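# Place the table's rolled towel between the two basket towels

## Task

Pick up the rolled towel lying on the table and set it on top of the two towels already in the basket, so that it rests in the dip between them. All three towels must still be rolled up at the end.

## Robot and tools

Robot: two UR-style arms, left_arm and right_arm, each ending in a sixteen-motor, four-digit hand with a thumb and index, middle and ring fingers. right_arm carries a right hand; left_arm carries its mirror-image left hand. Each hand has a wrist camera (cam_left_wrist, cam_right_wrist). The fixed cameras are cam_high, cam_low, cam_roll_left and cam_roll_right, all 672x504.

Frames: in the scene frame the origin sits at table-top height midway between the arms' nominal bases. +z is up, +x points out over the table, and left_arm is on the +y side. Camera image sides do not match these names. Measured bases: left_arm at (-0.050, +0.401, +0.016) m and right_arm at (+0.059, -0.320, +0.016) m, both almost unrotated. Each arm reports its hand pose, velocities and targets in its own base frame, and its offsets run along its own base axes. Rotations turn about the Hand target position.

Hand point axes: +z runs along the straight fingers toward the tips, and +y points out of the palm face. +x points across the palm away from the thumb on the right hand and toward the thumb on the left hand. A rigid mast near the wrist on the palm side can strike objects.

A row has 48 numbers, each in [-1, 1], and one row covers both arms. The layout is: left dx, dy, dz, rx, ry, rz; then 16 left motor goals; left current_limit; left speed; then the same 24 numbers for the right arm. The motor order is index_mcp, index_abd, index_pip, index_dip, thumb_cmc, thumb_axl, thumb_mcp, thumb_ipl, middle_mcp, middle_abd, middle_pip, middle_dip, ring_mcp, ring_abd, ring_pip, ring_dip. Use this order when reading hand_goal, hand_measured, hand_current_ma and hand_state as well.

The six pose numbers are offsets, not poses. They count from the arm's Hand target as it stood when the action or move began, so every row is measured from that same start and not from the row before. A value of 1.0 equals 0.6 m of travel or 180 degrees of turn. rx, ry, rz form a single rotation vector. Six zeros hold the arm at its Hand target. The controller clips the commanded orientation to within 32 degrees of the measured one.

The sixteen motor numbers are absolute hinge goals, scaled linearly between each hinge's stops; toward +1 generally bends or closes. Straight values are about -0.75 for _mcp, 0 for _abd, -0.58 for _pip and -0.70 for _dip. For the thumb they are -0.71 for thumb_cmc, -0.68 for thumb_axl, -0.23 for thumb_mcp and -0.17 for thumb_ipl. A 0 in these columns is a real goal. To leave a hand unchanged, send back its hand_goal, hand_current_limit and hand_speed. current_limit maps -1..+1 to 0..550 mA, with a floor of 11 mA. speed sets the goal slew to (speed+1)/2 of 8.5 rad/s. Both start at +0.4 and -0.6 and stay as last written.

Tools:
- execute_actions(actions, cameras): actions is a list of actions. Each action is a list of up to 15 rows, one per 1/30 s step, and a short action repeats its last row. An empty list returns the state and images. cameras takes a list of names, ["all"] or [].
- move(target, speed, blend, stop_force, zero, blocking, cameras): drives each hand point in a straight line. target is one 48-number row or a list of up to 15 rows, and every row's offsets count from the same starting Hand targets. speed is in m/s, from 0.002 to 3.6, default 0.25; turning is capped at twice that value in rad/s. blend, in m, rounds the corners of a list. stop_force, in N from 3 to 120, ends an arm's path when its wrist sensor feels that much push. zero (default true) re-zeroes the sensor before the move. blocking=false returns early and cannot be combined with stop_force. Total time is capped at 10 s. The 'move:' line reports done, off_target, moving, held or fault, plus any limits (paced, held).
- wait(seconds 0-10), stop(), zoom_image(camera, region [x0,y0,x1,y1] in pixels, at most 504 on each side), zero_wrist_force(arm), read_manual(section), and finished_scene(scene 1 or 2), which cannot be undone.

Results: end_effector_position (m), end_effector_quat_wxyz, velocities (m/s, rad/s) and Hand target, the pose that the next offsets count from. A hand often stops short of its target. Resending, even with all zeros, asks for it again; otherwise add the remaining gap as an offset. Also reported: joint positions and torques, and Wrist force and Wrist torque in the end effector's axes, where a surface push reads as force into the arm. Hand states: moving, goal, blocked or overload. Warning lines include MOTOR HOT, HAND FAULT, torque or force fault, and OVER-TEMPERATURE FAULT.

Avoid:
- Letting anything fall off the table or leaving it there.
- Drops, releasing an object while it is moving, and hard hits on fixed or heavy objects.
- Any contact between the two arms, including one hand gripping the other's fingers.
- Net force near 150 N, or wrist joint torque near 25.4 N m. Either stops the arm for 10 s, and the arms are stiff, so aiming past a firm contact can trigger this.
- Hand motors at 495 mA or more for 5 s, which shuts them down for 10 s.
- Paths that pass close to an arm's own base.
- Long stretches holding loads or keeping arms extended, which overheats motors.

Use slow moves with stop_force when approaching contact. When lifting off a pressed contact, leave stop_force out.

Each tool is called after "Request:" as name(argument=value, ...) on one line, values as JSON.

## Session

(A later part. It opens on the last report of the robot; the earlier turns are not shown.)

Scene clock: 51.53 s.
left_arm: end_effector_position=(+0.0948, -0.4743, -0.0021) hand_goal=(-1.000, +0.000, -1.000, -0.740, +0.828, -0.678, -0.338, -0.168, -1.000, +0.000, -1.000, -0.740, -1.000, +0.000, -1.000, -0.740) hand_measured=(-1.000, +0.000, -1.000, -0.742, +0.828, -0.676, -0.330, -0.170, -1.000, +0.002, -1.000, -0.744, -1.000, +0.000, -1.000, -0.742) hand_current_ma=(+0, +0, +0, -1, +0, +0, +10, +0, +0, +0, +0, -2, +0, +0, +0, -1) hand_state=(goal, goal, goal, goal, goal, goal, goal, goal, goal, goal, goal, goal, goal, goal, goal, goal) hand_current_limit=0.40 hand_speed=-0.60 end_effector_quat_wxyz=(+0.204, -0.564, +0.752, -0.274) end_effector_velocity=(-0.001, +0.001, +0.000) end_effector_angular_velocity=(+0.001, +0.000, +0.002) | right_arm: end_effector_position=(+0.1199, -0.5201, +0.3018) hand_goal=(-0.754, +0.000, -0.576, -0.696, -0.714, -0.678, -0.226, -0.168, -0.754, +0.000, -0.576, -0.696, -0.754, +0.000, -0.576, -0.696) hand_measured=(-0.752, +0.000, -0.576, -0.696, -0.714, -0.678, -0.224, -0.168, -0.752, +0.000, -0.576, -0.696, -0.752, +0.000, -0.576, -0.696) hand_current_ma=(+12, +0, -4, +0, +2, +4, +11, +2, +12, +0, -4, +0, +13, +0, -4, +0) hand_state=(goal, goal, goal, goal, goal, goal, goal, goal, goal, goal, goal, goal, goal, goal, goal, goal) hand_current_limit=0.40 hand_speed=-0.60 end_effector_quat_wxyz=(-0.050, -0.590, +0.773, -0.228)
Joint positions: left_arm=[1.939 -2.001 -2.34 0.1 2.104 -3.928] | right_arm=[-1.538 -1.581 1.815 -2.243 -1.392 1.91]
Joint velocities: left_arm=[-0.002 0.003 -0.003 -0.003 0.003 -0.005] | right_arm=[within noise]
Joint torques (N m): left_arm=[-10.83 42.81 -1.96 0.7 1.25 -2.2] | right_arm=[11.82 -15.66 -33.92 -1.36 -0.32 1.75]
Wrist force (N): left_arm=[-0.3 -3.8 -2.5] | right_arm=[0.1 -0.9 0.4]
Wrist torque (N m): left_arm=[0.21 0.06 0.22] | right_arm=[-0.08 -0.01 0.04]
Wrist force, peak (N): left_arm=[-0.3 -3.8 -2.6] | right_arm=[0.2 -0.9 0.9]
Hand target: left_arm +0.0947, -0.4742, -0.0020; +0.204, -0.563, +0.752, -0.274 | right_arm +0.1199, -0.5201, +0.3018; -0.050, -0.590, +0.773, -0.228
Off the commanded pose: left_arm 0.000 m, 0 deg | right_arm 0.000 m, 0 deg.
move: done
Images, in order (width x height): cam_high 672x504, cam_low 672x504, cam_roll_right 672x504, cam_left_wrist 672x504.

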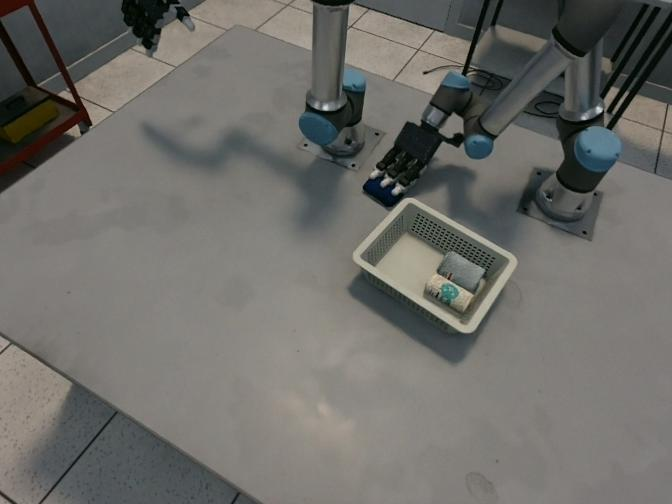

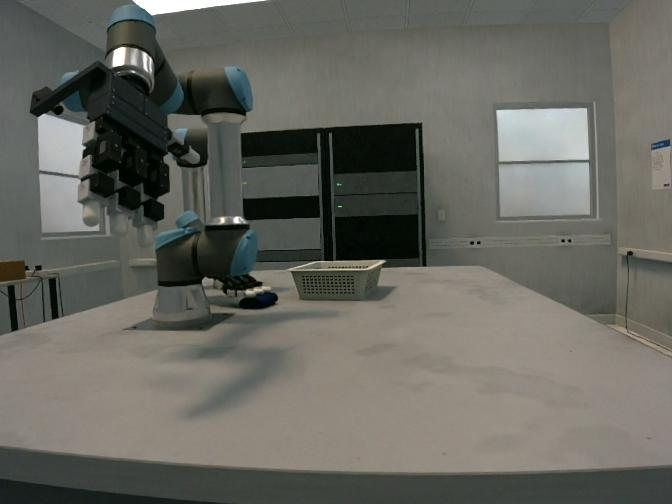

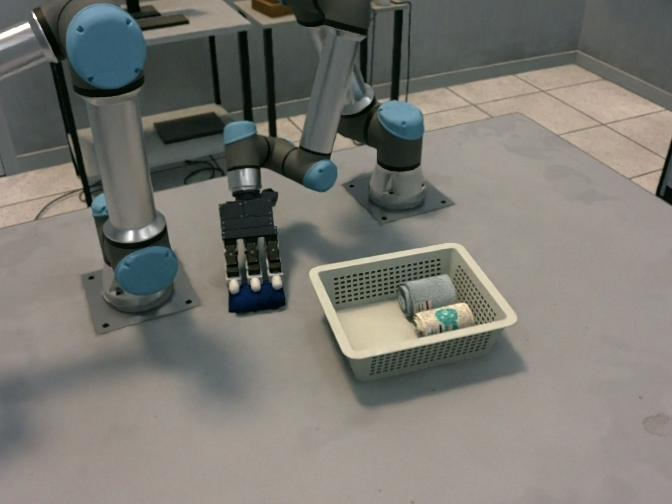

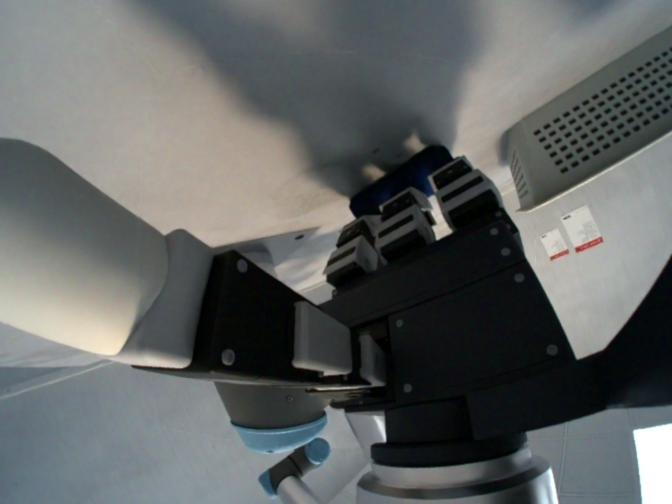

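Request:
move(target=[[0, 0, 0.17, 0, 0, 0, -1, 0.0, -1, -0.739, 0.829, -0.678, -0.337, -0.168, -1, 0.0, -1, -0.739, -1, 0.0, -1, -0.739, 0.4, -0.6, 0, 0, 0, 0, 0, 0, -0.754, 0.0, -0.576, -0.696, -0.714, -0.678, -0.226, -0.168, -0.754, 0.0, -0.576, -0.696, -0.754, 0.0, -0.576, -0.696, 0.4, -0.6],[0.249, -0.063, 0.17, 0, 0, 0, -0.973, 0.0, -0.066, 0.899, 0.829, -0.678, -0.056, -0.168, -0.973, 0.0, -0.066, 0.899, -0.973, 0.0, -0.066, 0.899, 0.4, -0.4, 0, 0, 0, 0, 0, 0, -0.754, 0.0, -0.576, -0.696, -0.714, -0.678, -0.226, -0.168, -0.754, 0.0, -0.576, -0.696, -0.754, 0.0, -0.576, -0.696, 0.4, -0.6]], speed=0.2, cameras=["cam_high", "cam_low", "cam_roll_right", "cam_left_wrist"])

Request:
zoom_image(camera="cam_low", region=[210, 240, 310, 320])

Request:
zoom_image(camera="cam_high", region=[340, 120, 450, 230])

Request:
zoom_image(camera="cam_roll_right", region=[180, 200, 330, 340])

Request:
zoom_image(camera="cam_left_wrist", region=[140, 0, 540, 250])

Scene clock: 57.20 s.
left_arm: end_effector_position=(+0.2441, -0.5120, +0.1000) hand_goal=(-0.974, +0.000, -0.066, +0.898, +0.828, -0.678, -0.056, -0.168, -0.974, +0.000, -0.066, +0.898, -0.974, +0.000, -0.066, +0.898) hand_measured=(-0.968, +0.000, -0.068, +0.894, +0.828, -0.676, -0.056, -0.170, -0.968, +0.002, -0.068, +0.894, -0.968, +0.000, -0.068, +0.894) hand_current_ma=(+4, +0, -1, -1, +0, +0, +0, +0, +4, +0, -1, -1, +5, +0, -1, -1) hand_state=(goal, goal, goal, goal, goal, goal, goal, goal, goal, goal, goal, goal, goal, goal, goal, goal) hand_current_limit=0.40 hand_speed=-0.40 end_effector_quat_wxyz=(+0.204, -0.563, +0.752, -0.274) | right_arm: end_effector_position=(+0.1199, -0.5201, +0.3018) hand_goal=(-0.754, +0.000, -0.576, -0.696, -0.714, -0.678, -0.226, -0.168, -0.754, +0.000, -0.576, -0.696, -0.754, +0.000, -0.576, -0.696) hand_measured=(-0.752, +0.000, -0.576, -0.696, -0.714, -0.678, -0.224, -0.168, -0.752, +0.000, -0.576, -0.696, -0.752, +0.000, -0.576, -0.696) hand_current_ma=(+12, +0, -4, +0, +2, +4, +11, +2, +12, +0, -4, +0, +13, +0, -4, +0) hand_state=(goal, goal, goal, goal, goal, goal, goal, goal, goal, goal, goal, goal, goal, goal, goal, goal) hand_current_limit=0.40 hand_speed=-0.60 end_effector_quat_wxyz=(-0.050, -0.590, +0.773, -0.228)
Joint positions: left_arm=[2.195 -1.888 -2.088 -0.152 1.975 -3.68] | right_arm=[-1.538 -1.581 1.815 -2.243 -1.392 1.91]
Joint torques (N m): left_arm=[12.04 47.72 30.02 1.7 -0.75 1.8] | right_arm=[11.58 -15.55 -33.29 -1.57 -0.3 1.81]
Wrist force (N): left_arm=[-0.4 -2.0 0.0] | right_arm=[0.2 -0.9 0.6]
Wrist torque (N m): left_arm=[-0.21 0.20 0.23] | right_arm=[-0.09 -0.03 0.06]
Wrist force, peak (N): left_arm=[-0.2 -3.9 -2.5] | right_arm=[0.3 -1.0 0.8]
Hand target: left_arm +0.2441, -0.5120, +0.1000; +0.204, -0.563, +0.752, -0.274 | right_arm +0.1199, -0.5201, +0.3018; -0.050, -0.590, +0.773, -0.228
Off the commanded pose: left_arm 0.000 m, 0 deg | right_arm 0.000 m, 0 deg.
move: done
Images, in order (width x height): cam_high 672x504, cam_low 672x504, cam_roll_right 672x504, cam_left_wrist 672x504.

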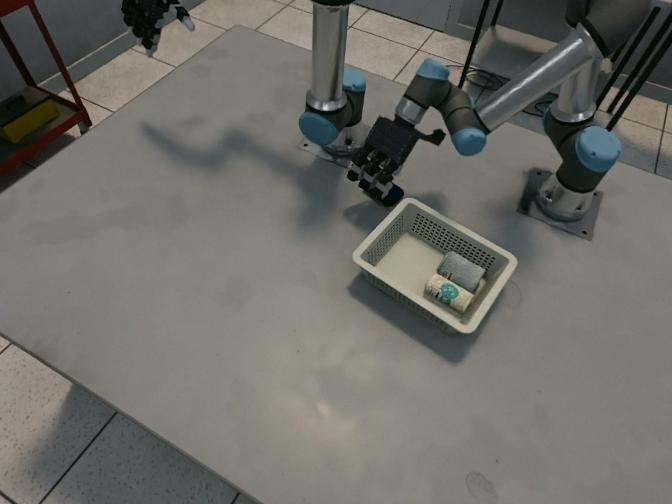

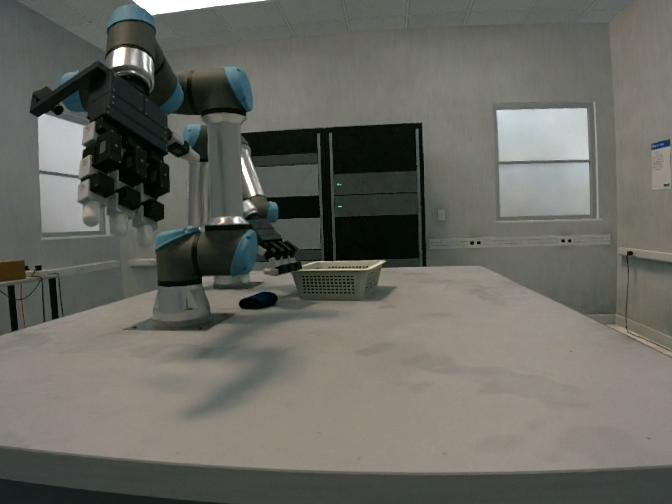

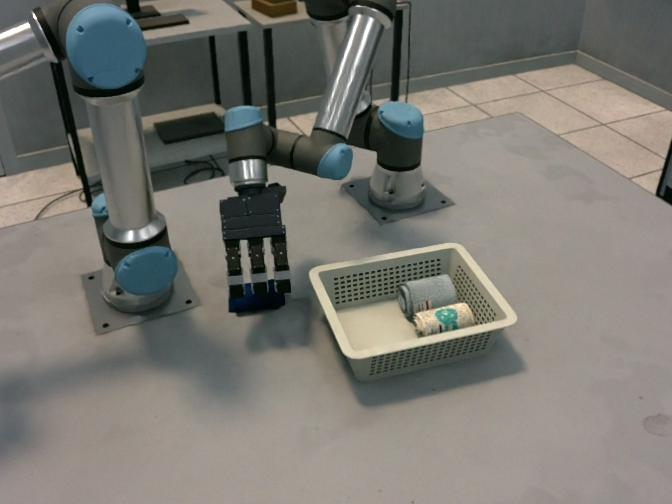

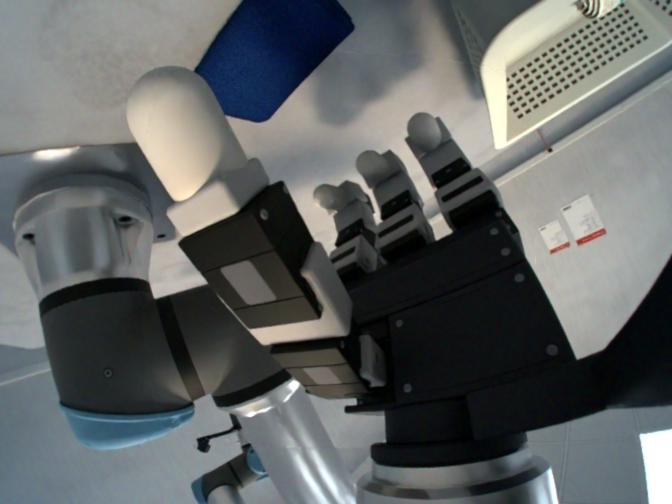

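Scaled by 5.040 from the camera's 672x504 image, which has a finer 960x720 frame.

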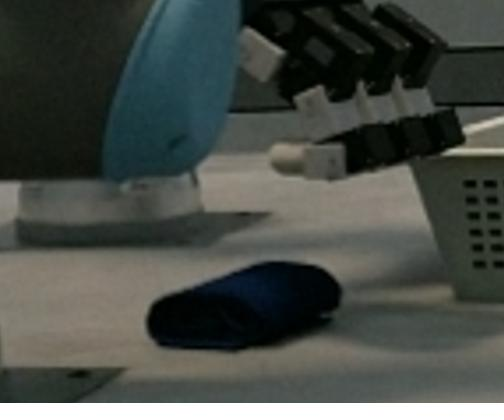

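Scaled by 4.582 from the camera's 672x504 image, which has a finer 960x720 frame.

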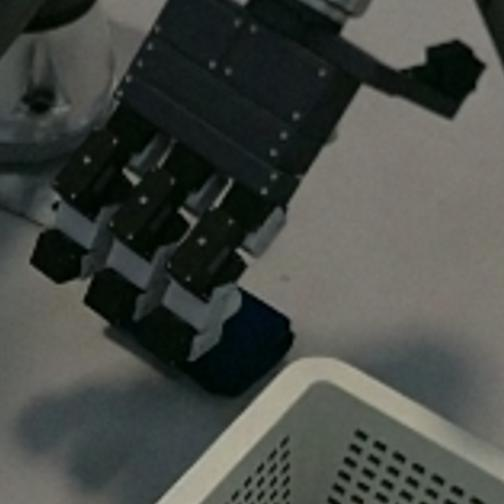

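Scaled by 3.360 from the camera's 672x504 image, which has a finer 960x720 frame.

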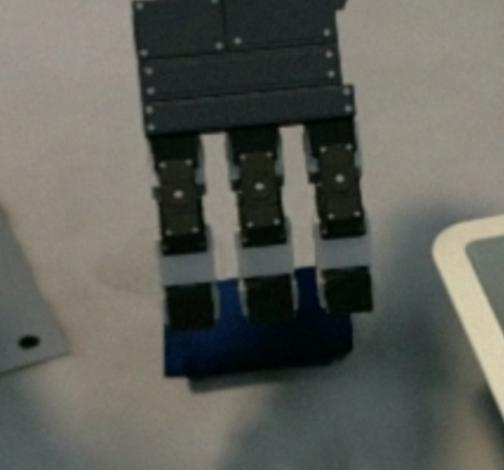

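Scaled by 1.260 from the camera's 672x504 image, which has a finer 960x720 frame.

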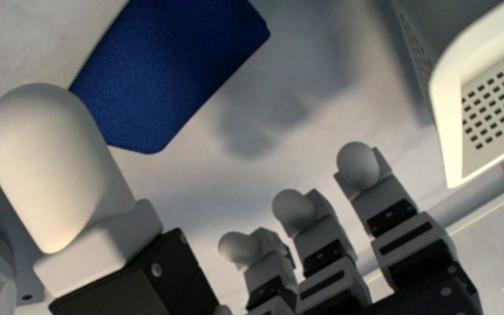

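Request:
move(target=[0.002, -0.0005, -0.155, 0, 0, 0, -0.973, 0.0, -0.066, 0.899, 0.829, -0.678, -0.056, -0.168, -0.973, 0.0, -0.066, 0.899, -0.973, 0.0, -0.066, 0.899, 0.4, -0.4, 0, 0, 0, 0, 0, 0, -0.754, 0.0, -0.576, -0.696, -0.714, -0.678, -0.226, -0.168, -0.754, 0.0, -0.576, -0.696, -0.754, 0.0, -0.576, -0.696, 0.4, -0.6], speed=0.08, stop_force=12)

Request:
move(target=[0, 0, 0, 0, 0, 0, -0.973, 0.0, 0.591, 0.174, 0.829, -0.678, 0.371, -0.168, -0.973, 0.0, 0.591, 0.174, -0.973, 0.0, 0.591, 0.174, 0.0, -0.8, 0, 0, 0, 0, 0, 0, -0.754, 0.0, -0.576, -0.696, -0.714, -0.678, -0.226, -0.168, -0.754, 0.0, -0.576, -0.696, -0.754, 0.0, -0.576, -0.696, 0.4, -0.6], cameras=["cam_high", "cam_low", "cam_roll_right", "cam_left_wrist"])

Request:
zoom_image(camera="cam_low", region=[210, 240, 310, 320])

Request:
zoom_image(camera="cam_left_wrist", region=[140, 0, 540, 250])

Scene clock: 59.83 s.
left_arm: end_effector_position=(+0.2453, -0.5123, +0.0070) hand_goal=(-0.974, +0.000, -0.066, +0.898, +0.828, -0.678, -0.056, -0.168, -0.974, +0.000, -0.066, +0.898, -0.974, +0.000, -0.066, +0.898) hand_measured=(-0.968, +0.000, -0.068, +0.894, +0.828, -0.676, -0.056, -0.170, -0.968, +0.002, -0.068, +0.894, -0.968, +0.000, -0.068, +0.896) hand_current_ma=(+4, +0, -1, -1, +0, +0, +0, +0, +4, +0, -1, -1, +5, +0, -1, -1) hand_state=(goal, goal, goal, goal, goal, goal, goal, goal, goal, goal, goal, goal, goal, goal, goal, goal) hand_current_limit=0.40 hand_speed=-0.40 end_effector_quat_wxyz=(+0.204, -0.563, +0.752, -0.274) | right_arm: end_effector_position=(+0.1199, -0.5201, +0.3018) hand_goal=(-0.754, +0.000, -0.576, -0.696, -0.714, -0.678, -0.226, -0.168, -0.754, +0.000, -0.576, -0.696, -0.754, +0.000, -0.576, -0.696) hand_measured=(-0.752, +0.000, -0.576, -0.696, -0.714, -0.678, -0.224, -0.168, -0.752, +0.000, -0.576, -0.696, -0.752, +0.000, -0.576, -0.696) hand_current_ma=(+12, +0, -4, +0, +2, +4, +11, +2, +12, +0, -4, +0, +13, +0, -4, +0) hand_state=(goal, goal, goal, goal, goal, goal, goal, goal, goal, goal, goal, goal, goal, goal, goal, goal) hand_current_limit=0.40 hand_speed=-0.60 end_effector_quat_wxyz=(-0.050, -0.590, +0.773, -0.228)
Joint positions: left_arm=[2.197 -2.099 -2.129 0.1 1.974 -3.679] | right_arm=[-1.538 -1.581 1.815 -2.243 -1.392 1.91]
Joint torques (N m): left_arm=[4.65 49.76 25.61 5.09 -0.54 1.18] | right_arm=[11.94 -15.27 -33.97 -1.57 -0.28 1.75]
Wrist force (N): left_arm=[-0.2 -2.0 0.1] | right_arm=[0.1 -0.9 0.5]
Wrist torque (N m): left_arm=[-0.23 0.18 0.13] | right_arm=[-0.08 -0.01 0.04]
Wrist force, peak (N): left_arm=[-0.3 -2.8 -0.6] | right_arm=[0.4 -1.1 0.6]
Hand target: left_arm +0.2453, -0.5123, +0.0070; +0.204, -0.563, +0.752, -0.274 | right_arm +0.1199, -0.5201, +0.3018; -0.050, -0.590, +0.773, -0.228
Off the commanded pose: left_arm 0.000 m, 0 deg | right_arm 0.000 m, 0 deg.
move: done

Scene clock: 61.13 s.
left_arm: end_effector_position=(+0.2454, -0.5123, +0.0070) hand_goal=(-0.974, +0.000, +0.590, +0.174, +0.828, -0.678, +0.370, -0.168, -0.974, +0.000, +0.590, +0.174, -0.974, +0.000, +0.590, +0.174) hand_measured=(-0.974, +0.000, +0.590, +0.190, +0.826, -0.678, +0.334, -0.184, -0.980, +0.002, +0.586, +0.188, -0.970, +0.000, +0.588, +0.182) hand_current_ma=(+0, +0, +0, +17, -1, +0, -82, -24, -3, +0, -2, +14, +3, +0, -1, +6) hand_state=(goal, goal, goal, goal, goal, goal, blocked, goal, goal, goal, goal, goal, goal, goal, goal, goal) hand_current_limit=0.00 hand_speed=-0.80 end_effector_quat_wxyz=(+0.204, -0.563, +0.752, -0.274) | right_arm: end_effector_position=(+0.1199, -0.5201, +0.3018) hand_goal=(-0.754, +0.000, -0.576, -0.696, -0.714, -0.678, -0.226, -0.168, -0.754, +0.000, -0.576, -0.696, -0.754, +0.000, -0.576, -0.696) hand_measured=(-0.752, +0.000, -0.576, -0.696, -0.714, -0.678, -0.224, -0.168, -0.752, +0.000, -0.576, -0.696, -0.752, +0.000, -0.576, -0.696) hand_current_ma=(+12, +0, -4, +0, +2, +4, +11, +2, +12, +0, -4, +0, +13, +0, -4, +0) hand_state=(goal, goal, goal, goal, goal, goal, goal, goal, goal, goal, goal, goal, goal, goal, goal, goal) hand_current_limit=0.40 hand_speed=-0.60 end_effector_quat_wxyz=(-0.050, -0.590, +0.773, -0.228)
Joint positions: left_arm=[2.197 -2.099 -2.129 0.1 1.974 -3.679] | right_arm=[-1.538 -1.581 1.815 -2.243 -1.392 1.91]
Joint torques (N m): left_arm=[-3.15 48.87 23.2 3.79 0.38 -0.2] | right_arm=[12.15 -15.08 -33.97 -1.66 -0.37 1.79]
Wrist force (N): left_arm=[-0.4 -5.5 -2.5] | right_arm=[0.2 -0.8 0.5]
Wrist torque (N m): left_arm=[-0.22 0.15 0.18] | right_arm=[-0.07 -0.02 0.05]
Wrist force, peak (N): left_arm=[-0.3 -5.6 -2.3] | right_arm=[0.2 -1.2 0.5]
Hand target: left_arm +0.2453, -0.5123, +0.0070; +0.204, -0.563, +0.752, -0.274 | right_arm +0.1199, -0.5201, +0.3018; -0.050, -0.590, +0.773, -0.228
Off the commanded pose: left_arm 0.000 m, 0 deg | right_arm 0.000 m, 0 deg.
move: done
Images, in order (width x height): cam_high 672x504, cam_low 672x504, cam_roll_right 672x504, cam_left_wrist 672x504.

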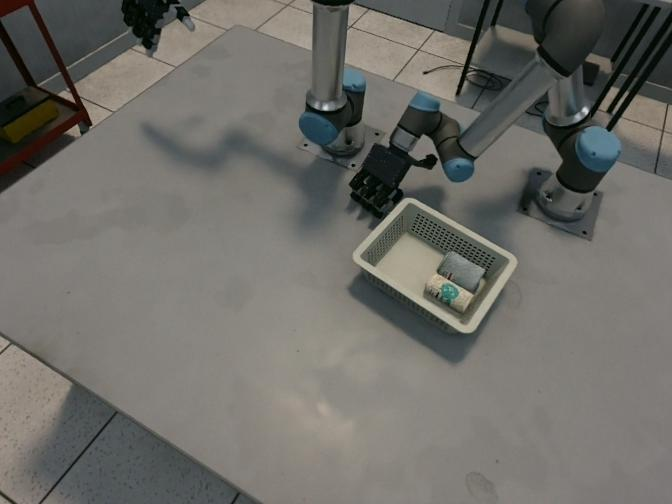

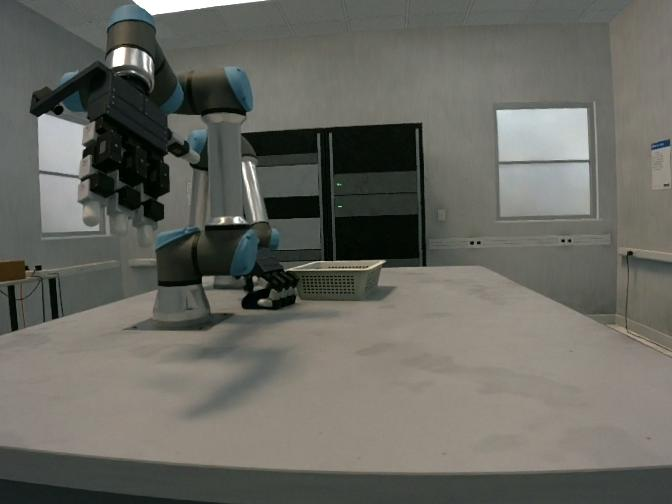

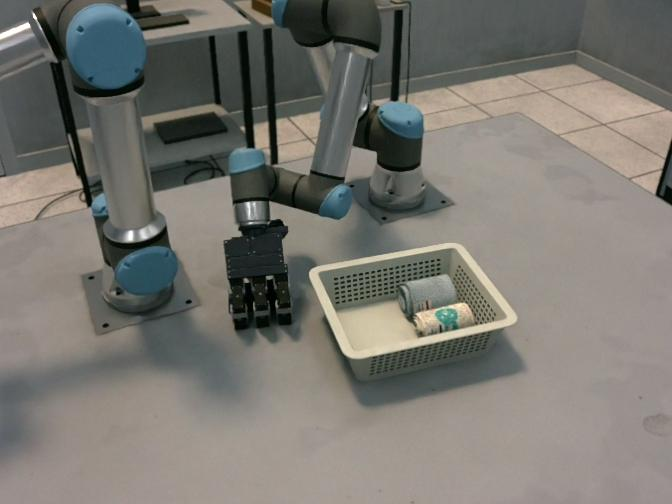

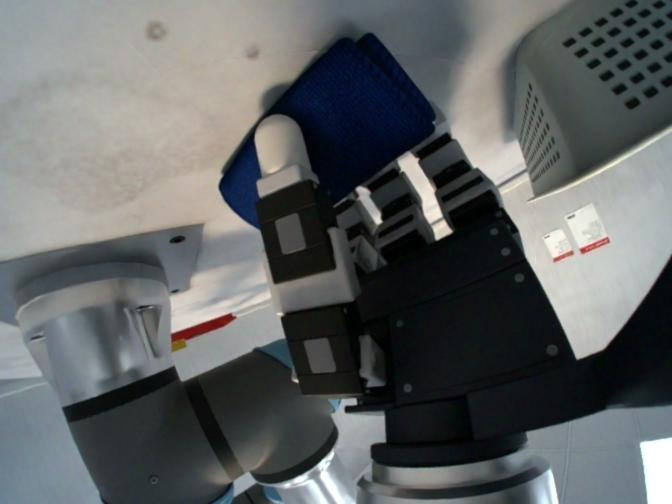

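Scaled by 5.040 from the camera's 672x504 image, which has a finer 960x720 frame.

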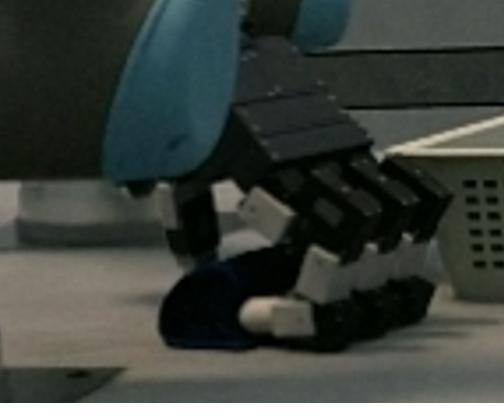

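Scaled by 1.260 from the camera's 672x504 image, which has a finer 960x720 frame.

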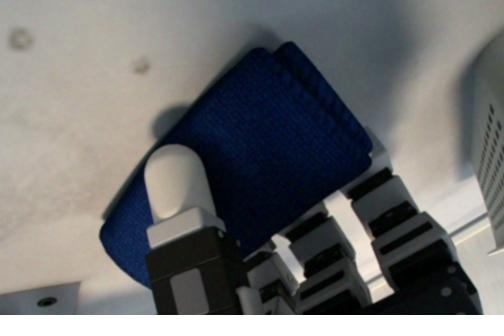

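Request:
move(target=[0, 0, 0.12, 0, 0, 0, -0.973, 0.0, 0.591, 0.174, 0.829, -0.678, 0.371, -0.168, -0.973, 0.0, 0.591, 0.174, -0.973, 0.0, 0.591, 0.174, 0.0, -0.8, 0, 0, 0, 0, 0, 0, -0.754, 0.0, -0.576, -0.696, -0.714, -0.678, -0.226, -0.168, -0.754, 0.0, -0.576, -0.696, -0.754, 0.0, -0.576, -0.696, 0.4, -0.6], speed=0.05, cameras=["cam_high", "cam_low", "cam_roll_right", "cam_left_wrist"])

Request:
zoom_image(camera="cam_low", region=[210, 230, 310, 320])

Request:
zoom_image(camera="cam_left_wrist", region=[140, 0, 540, 250])

Scene clock: 63.07 s.
left_arm: end_effector_position=(+0.2454, -0.5125, +0.0792) hand_goal=(-0.974, +0.000, +0.590, +0.174, +0.828, -0.678, +0.370, -0.168, -0.974, +0.000, +0.590, +0.174, -0.974, +0.000, +0.590, +0.174) hand_measured=(-0.974, +0.000, +0.590, +0.176, +0.826, -0.678, +0.350, -0.180, -0.976, +0.002, +0.586, +0.176, -0.970, +0.000, +0.588, +0.176) hand_current_ma=(+0, +0, +0, +1, -1, +0, -36, -18, +0, +0, -2, +0, +3, +0, -1, +1) hand_state=(goal, goal, goal, goal, goal, goal, blocked, goal, goal, goal, goal, goal, goal, goal, goal, goal) hand_current_limit=0.00 hand_speed=-0.80 end_effector_quat_wxyz=(+0.204, -0.563, +0.752, -0.274) | right_arm: end_effector_position=(+0.1199, -0.5201, +0.3018) hand_goal=(-0.754, +0.000, -0.576, -0.696, -0.714, -0.678, -0.226, -0.168, -0.754, +0.000, -0.576, -0.696, -0.754, +0.000, -0.576, -0.696) hand_measured=(-0.752, +0.000, -0.576, -0.696, -0.714, -0.678, -0.224, -0.168, -0.752, +0.000, -0.576, -0.696, -0.752, +0.000, -0.576, -0.696) hand_current_ma=(+12, +0, -4, +0, +2, +4, +11, +2, +12, +0, -4, +0, +13, +0, -4, +0) hand_state=(goal, goal, goal, goal, goal, goal, goal, goal, goal, goal, goal, goal, goal, goal, goal, goal) hand_current_limit=0.40 hand_speed=-0.60 end_effector_quat_wxyz=(-0.050, -0.590, +0.773, -0.228)
Joint positions: left_arm=[2.197 -1.933 -2.1 -0.094 1.974 -3.679] | right_arm=[-1.538 -1.581 1.815 -2.243 -1.392 1.91]
Joint torques (N m): left_arm=[-9.59 20.57 5.54 5.39 0.4 1.9] | right_arm=[12.41 -15.08 -34.11 -1.77 -0.21 1.76]
Wrist force (N): left_arm=[-0.2 -1.7 0.2] | right_arm=[0.0 -0.7 0.2]
Wrist torque (N m): left_arm=[-0.19 0.16 0.12] | right_arm=[-0.04 0.01 0.03]
Wrist force, peak (N): left_arm=[-0.4 -5.5 -2.2] | right_arm=[0.0 -1.2 0.5]
Hand target: left_arm +0.2453, -0.5123, +0.0790; +0.204, -0.563, +0.752, -0.274 | right_arm +0.1199, -0.5201, +0.3018; -0.050, -0.590, +0.773, -0.228
Off the commanded pose: left_arm 0.000 m, 0 deg | right_arm 0.000 m, 0 deg.
move: done
Images, in order (width x height): cam_high 672x504, cam_low 672x504, cam_roll_right 672x504, cam_left_wrist 672x504.

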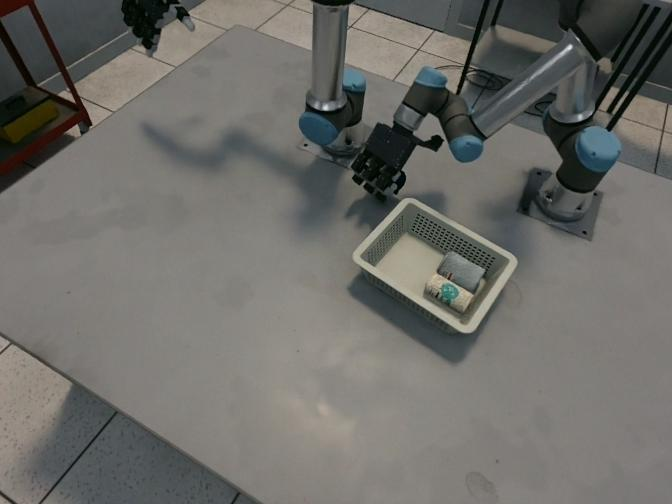

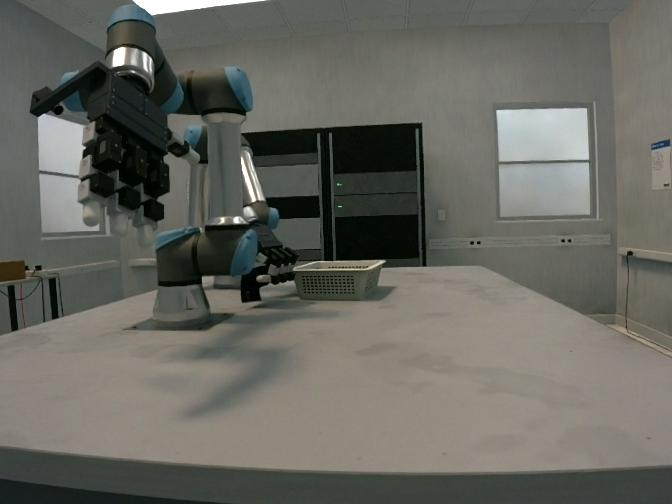

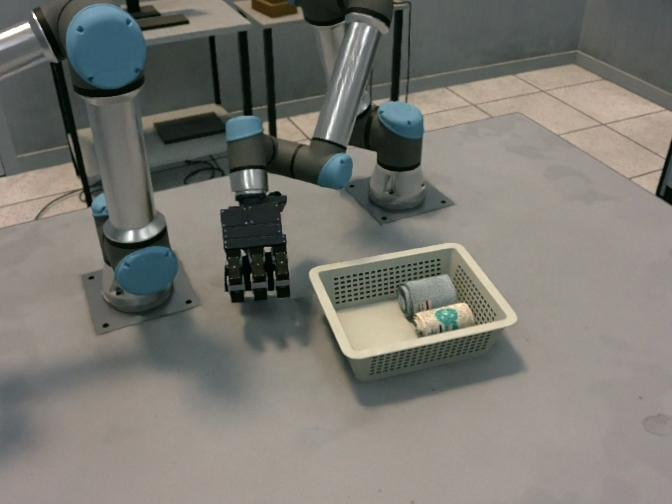

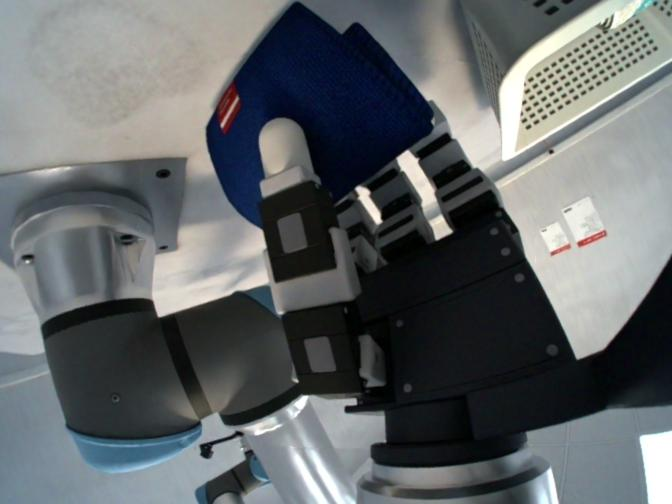

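Scaled by 5.040 from the camera's 672x504 image, which has a finer 960x720 frame.

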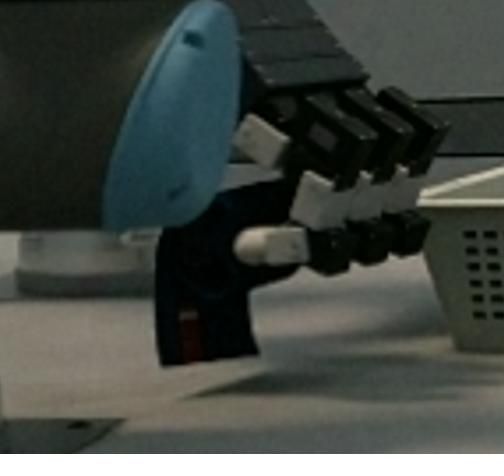

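Scaled by 1.260 from the camera's 672x504 image, which has a finer 960x720 frame.

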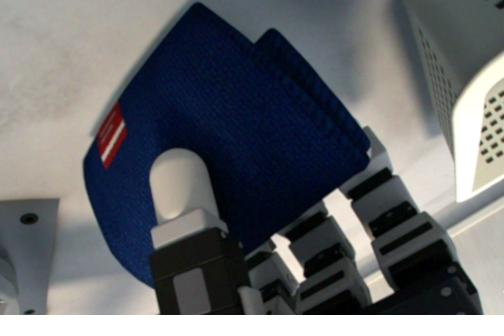

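Request:
move(target=[[0, 0, 0.258, 0, 0, 0, -0.973, 0.0, 0.591, 0.174, 0.829, -0.678, 0.371, -0.168, -0.973, 0.0, 0.591, 0.174, -0.973, 0.0, 0.591, 0.174, 0.0, -0.8, 0, 0, 0, 0, 0, 0, -0.754, 0.0, -0.576, -0.696, -0.714, -0.678, -0.226, -0.168, -0.754, 0.0, -0.576, -0.696, -0.754, 0.0, -0.576, -0.696, 0.4, -0.6],[0.4603, 0.5017, 0.258, 0, 0, 0.0472, -0.973, 0.0, 0.591, 0.174, 0.829, -0.678, 0.371, -0.168, -0.973, 0.0, 0.591, 0.174, -0.973, 0.0, 0.591, 0.174, 0.0, -0.8, 0, 0, 0, 0, 0, 0, -0.754, 0.0, -0.576, -0.696, -0.714, -0.678, -0.226, -0.168, -0.754, 0.0, -0.576, -0.696, -0.754, 0.0, -0.576, -0.696, 0.4, -0.6]], speed=0.2, blend=0.04, cameras=["all"])

Request:
zoom_image(camera="cam_high", region=[350, 120, 530, 340])

Request:
zoom_image(camera="cam_low", region=[260, 180, 420, 320])

Request:
zoom_image(camera="cam_roll_right", region=[300, 150, 530, 380])

Scene clock: 67.47 s.
left_arm: end_effector_position=(+0.5215, -0.2114, +0.2337) hand_goal=(-0.974, +0.000, +0.590, +0.174, +0.828, -0.678, +0.370, -0.168, -0.974, +0.000, +0.590, +0.174, -0.974, +0.000, +0.590, +0.174) hand_measured=(-0.972, +0.000, +0.590, +0.176, +0.826, -0.678, +0.350, -0.180, -0.974, +0.002, +0.586, +0.176, -0.970, +0.000, +0.588, +0.176) hand_current_ma=(+1, +0, +0, +1, -1, +0, -36, -18, +0, +0, -2, +0, +3, +0, -1, +1) hand_state=(goal, goal, goal, goal, goal, goal, blocked, goal, goal, goal, goal, goal, goal, goal, goal, goal) hand_current_limit=0.00 hand_speed=-0.80 end_effector_quat_wxyz=(+0.224, -0.618, +0.709, -0.258) | right_arm: end_effector_position=(+0.1199, -0.5201, +0.3018) hand_goal=(-0.754, +0.000, -0.576, -0.696, -0.714, -0.678, -0.226, -0.168, -0.754, +0.000, -0.576, -0.696, -0.754, +0.000, -0.576, -0.696) hand_measured=(-0.752, +0.000, -0.576, -0.696, -0.714, -0.678, -0.224, -0.168, -0.752, +0.000, -0.576, -0.696, -0.752, +0.000, -0.576, -0.696) hand_current_ma=(+12, +0, -4, +0, +2, +4, +11, +2, +12, +0, -4, +0, +13, +0, -4, +0) hand_state=(goal, goal, goal, goal, goal, goal, goal, goal, goal, goal, goal, goal, goal, goal, goal, goal) hand_current_limit=0.40 hand_speed=-0.60 end_effector_quat_wxyz=(-0.050, -0.590, +0.773, -0.228)
Joint positions: left_arm=[3.044 -1.657 -1.977 -0.383 1.544 -3.112] | right_arm=[-1.538 -1.581 1.815 -2.243 -1.392 1.91]
Joint torques (N m): left_arm=[11.05 38.86 11.4 4.71 -0.53 -0.71] | right_arm=[11.61 -14.94 -33.47 -1.97 -0.37 1.69]
Wrist force (N): left_arm=[-0.3 -1.7 0.1] | right_arm=[0.3 -0.9 0.5]
Wrist torque (N m): left_arm=[-0.21 0.16 0.20] | right_arm=[-0.08 -0.04 0.06]
Wrist force, peak (N): left_arm=[-2.2 -2.6 0.9] | right_arm=[0.1 -1.2 0.8]
Hand target: left_arm +0.5215, -0.2113, +0.2338; +0.224, -0.618, +0.709, -0.258 | right_arm +0.1199, -0.5201, +0.3018; -0.050, -0.590, +0.773, -0.228
Off the commanded pose: left_arm 0.000 m, 0 deg | right_arm 0.000 m, 0 deg.
move: done

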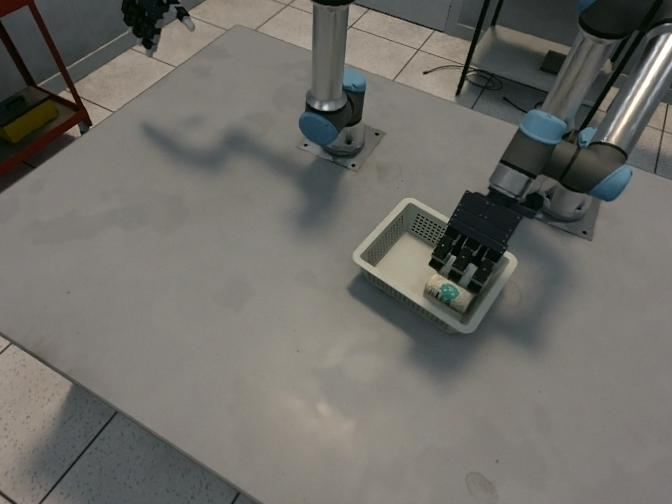

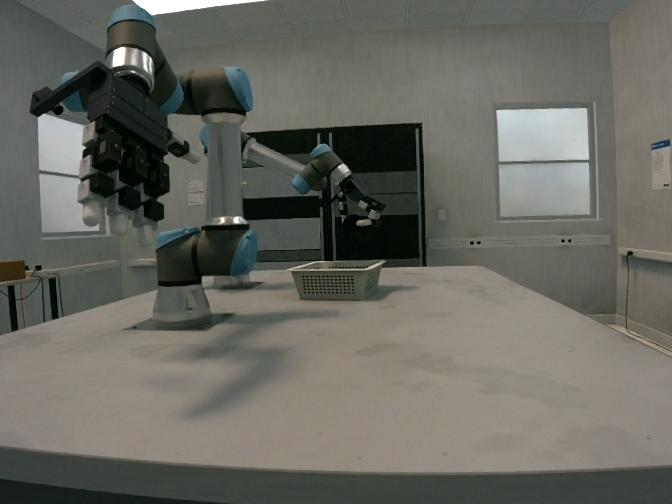

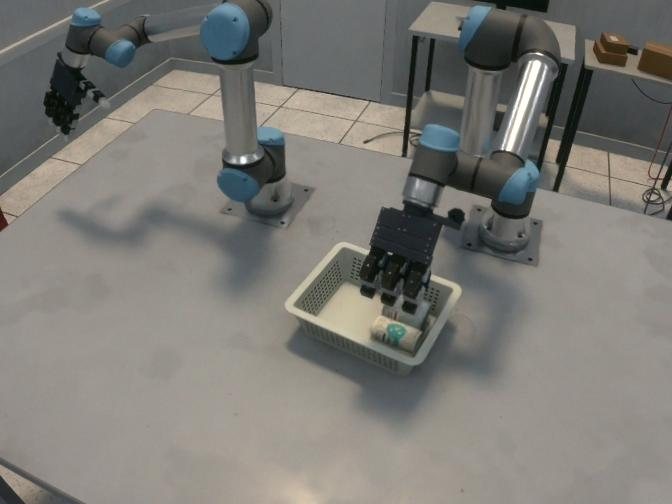

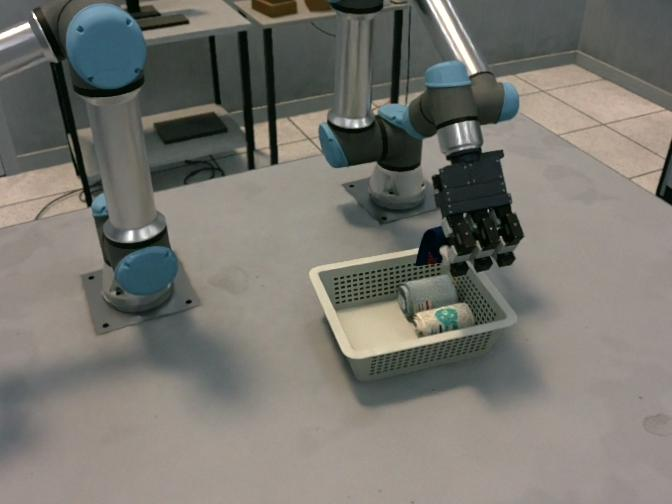

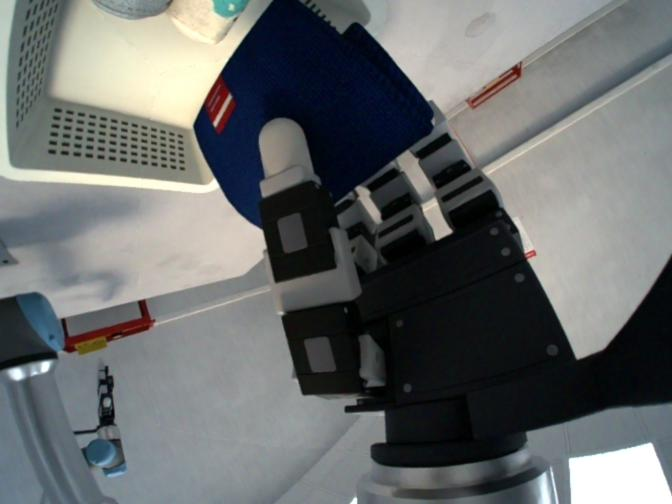

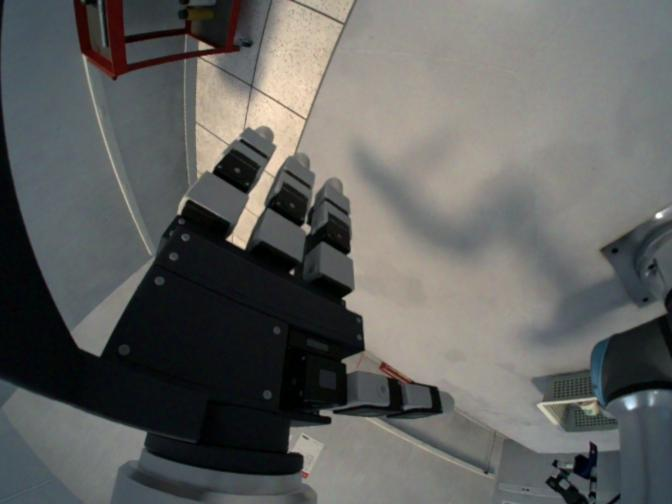

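Scaled by 2.291 from the camera's 672x504 image, which has a finer 960x720 frame.

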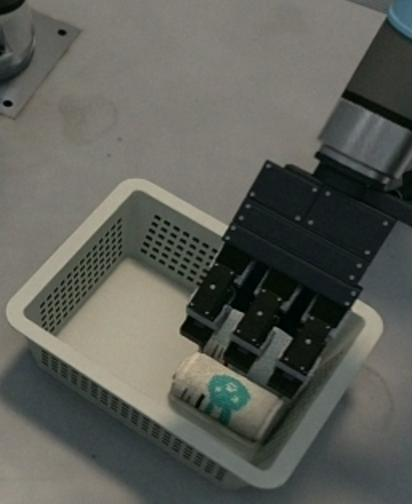

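Scaled by 3.150 from the camera's 672x504 image, which has a finer 960x720 frame.

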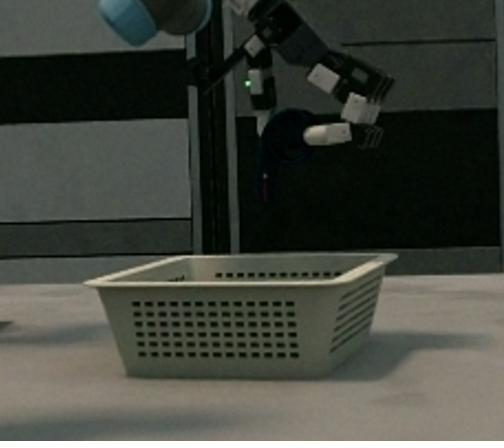

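Scaled by 2.191 from the camera's 672x504 image, which has a finer 960x720 frame.

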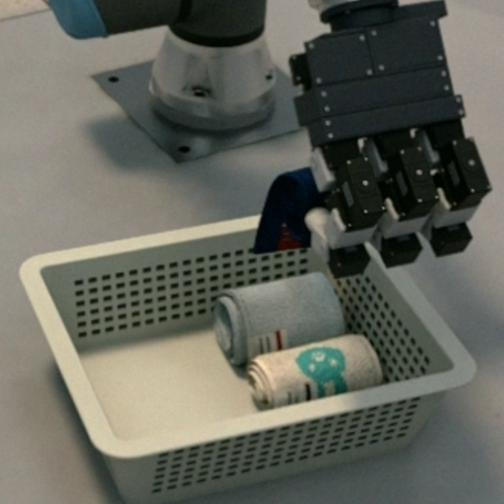

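Request:
zoom_image(camera="cam_low", region=[310, 190, 400, 280])

Request:
zoom_image(camera="cam_left_wrist", region=[60, 0, 460, 250])

Scaled by 5.600 from the camera's 672x504 image, which has a finer 960x720 frame.

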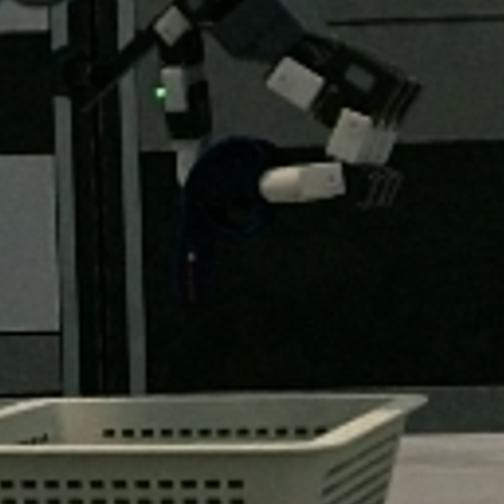

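Scaled by 1.260 from the camera's 672x504 image, which has a finer 960x720 frame.

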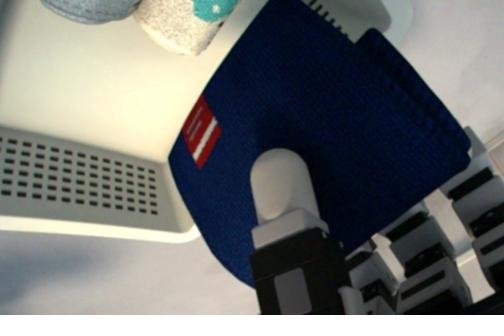

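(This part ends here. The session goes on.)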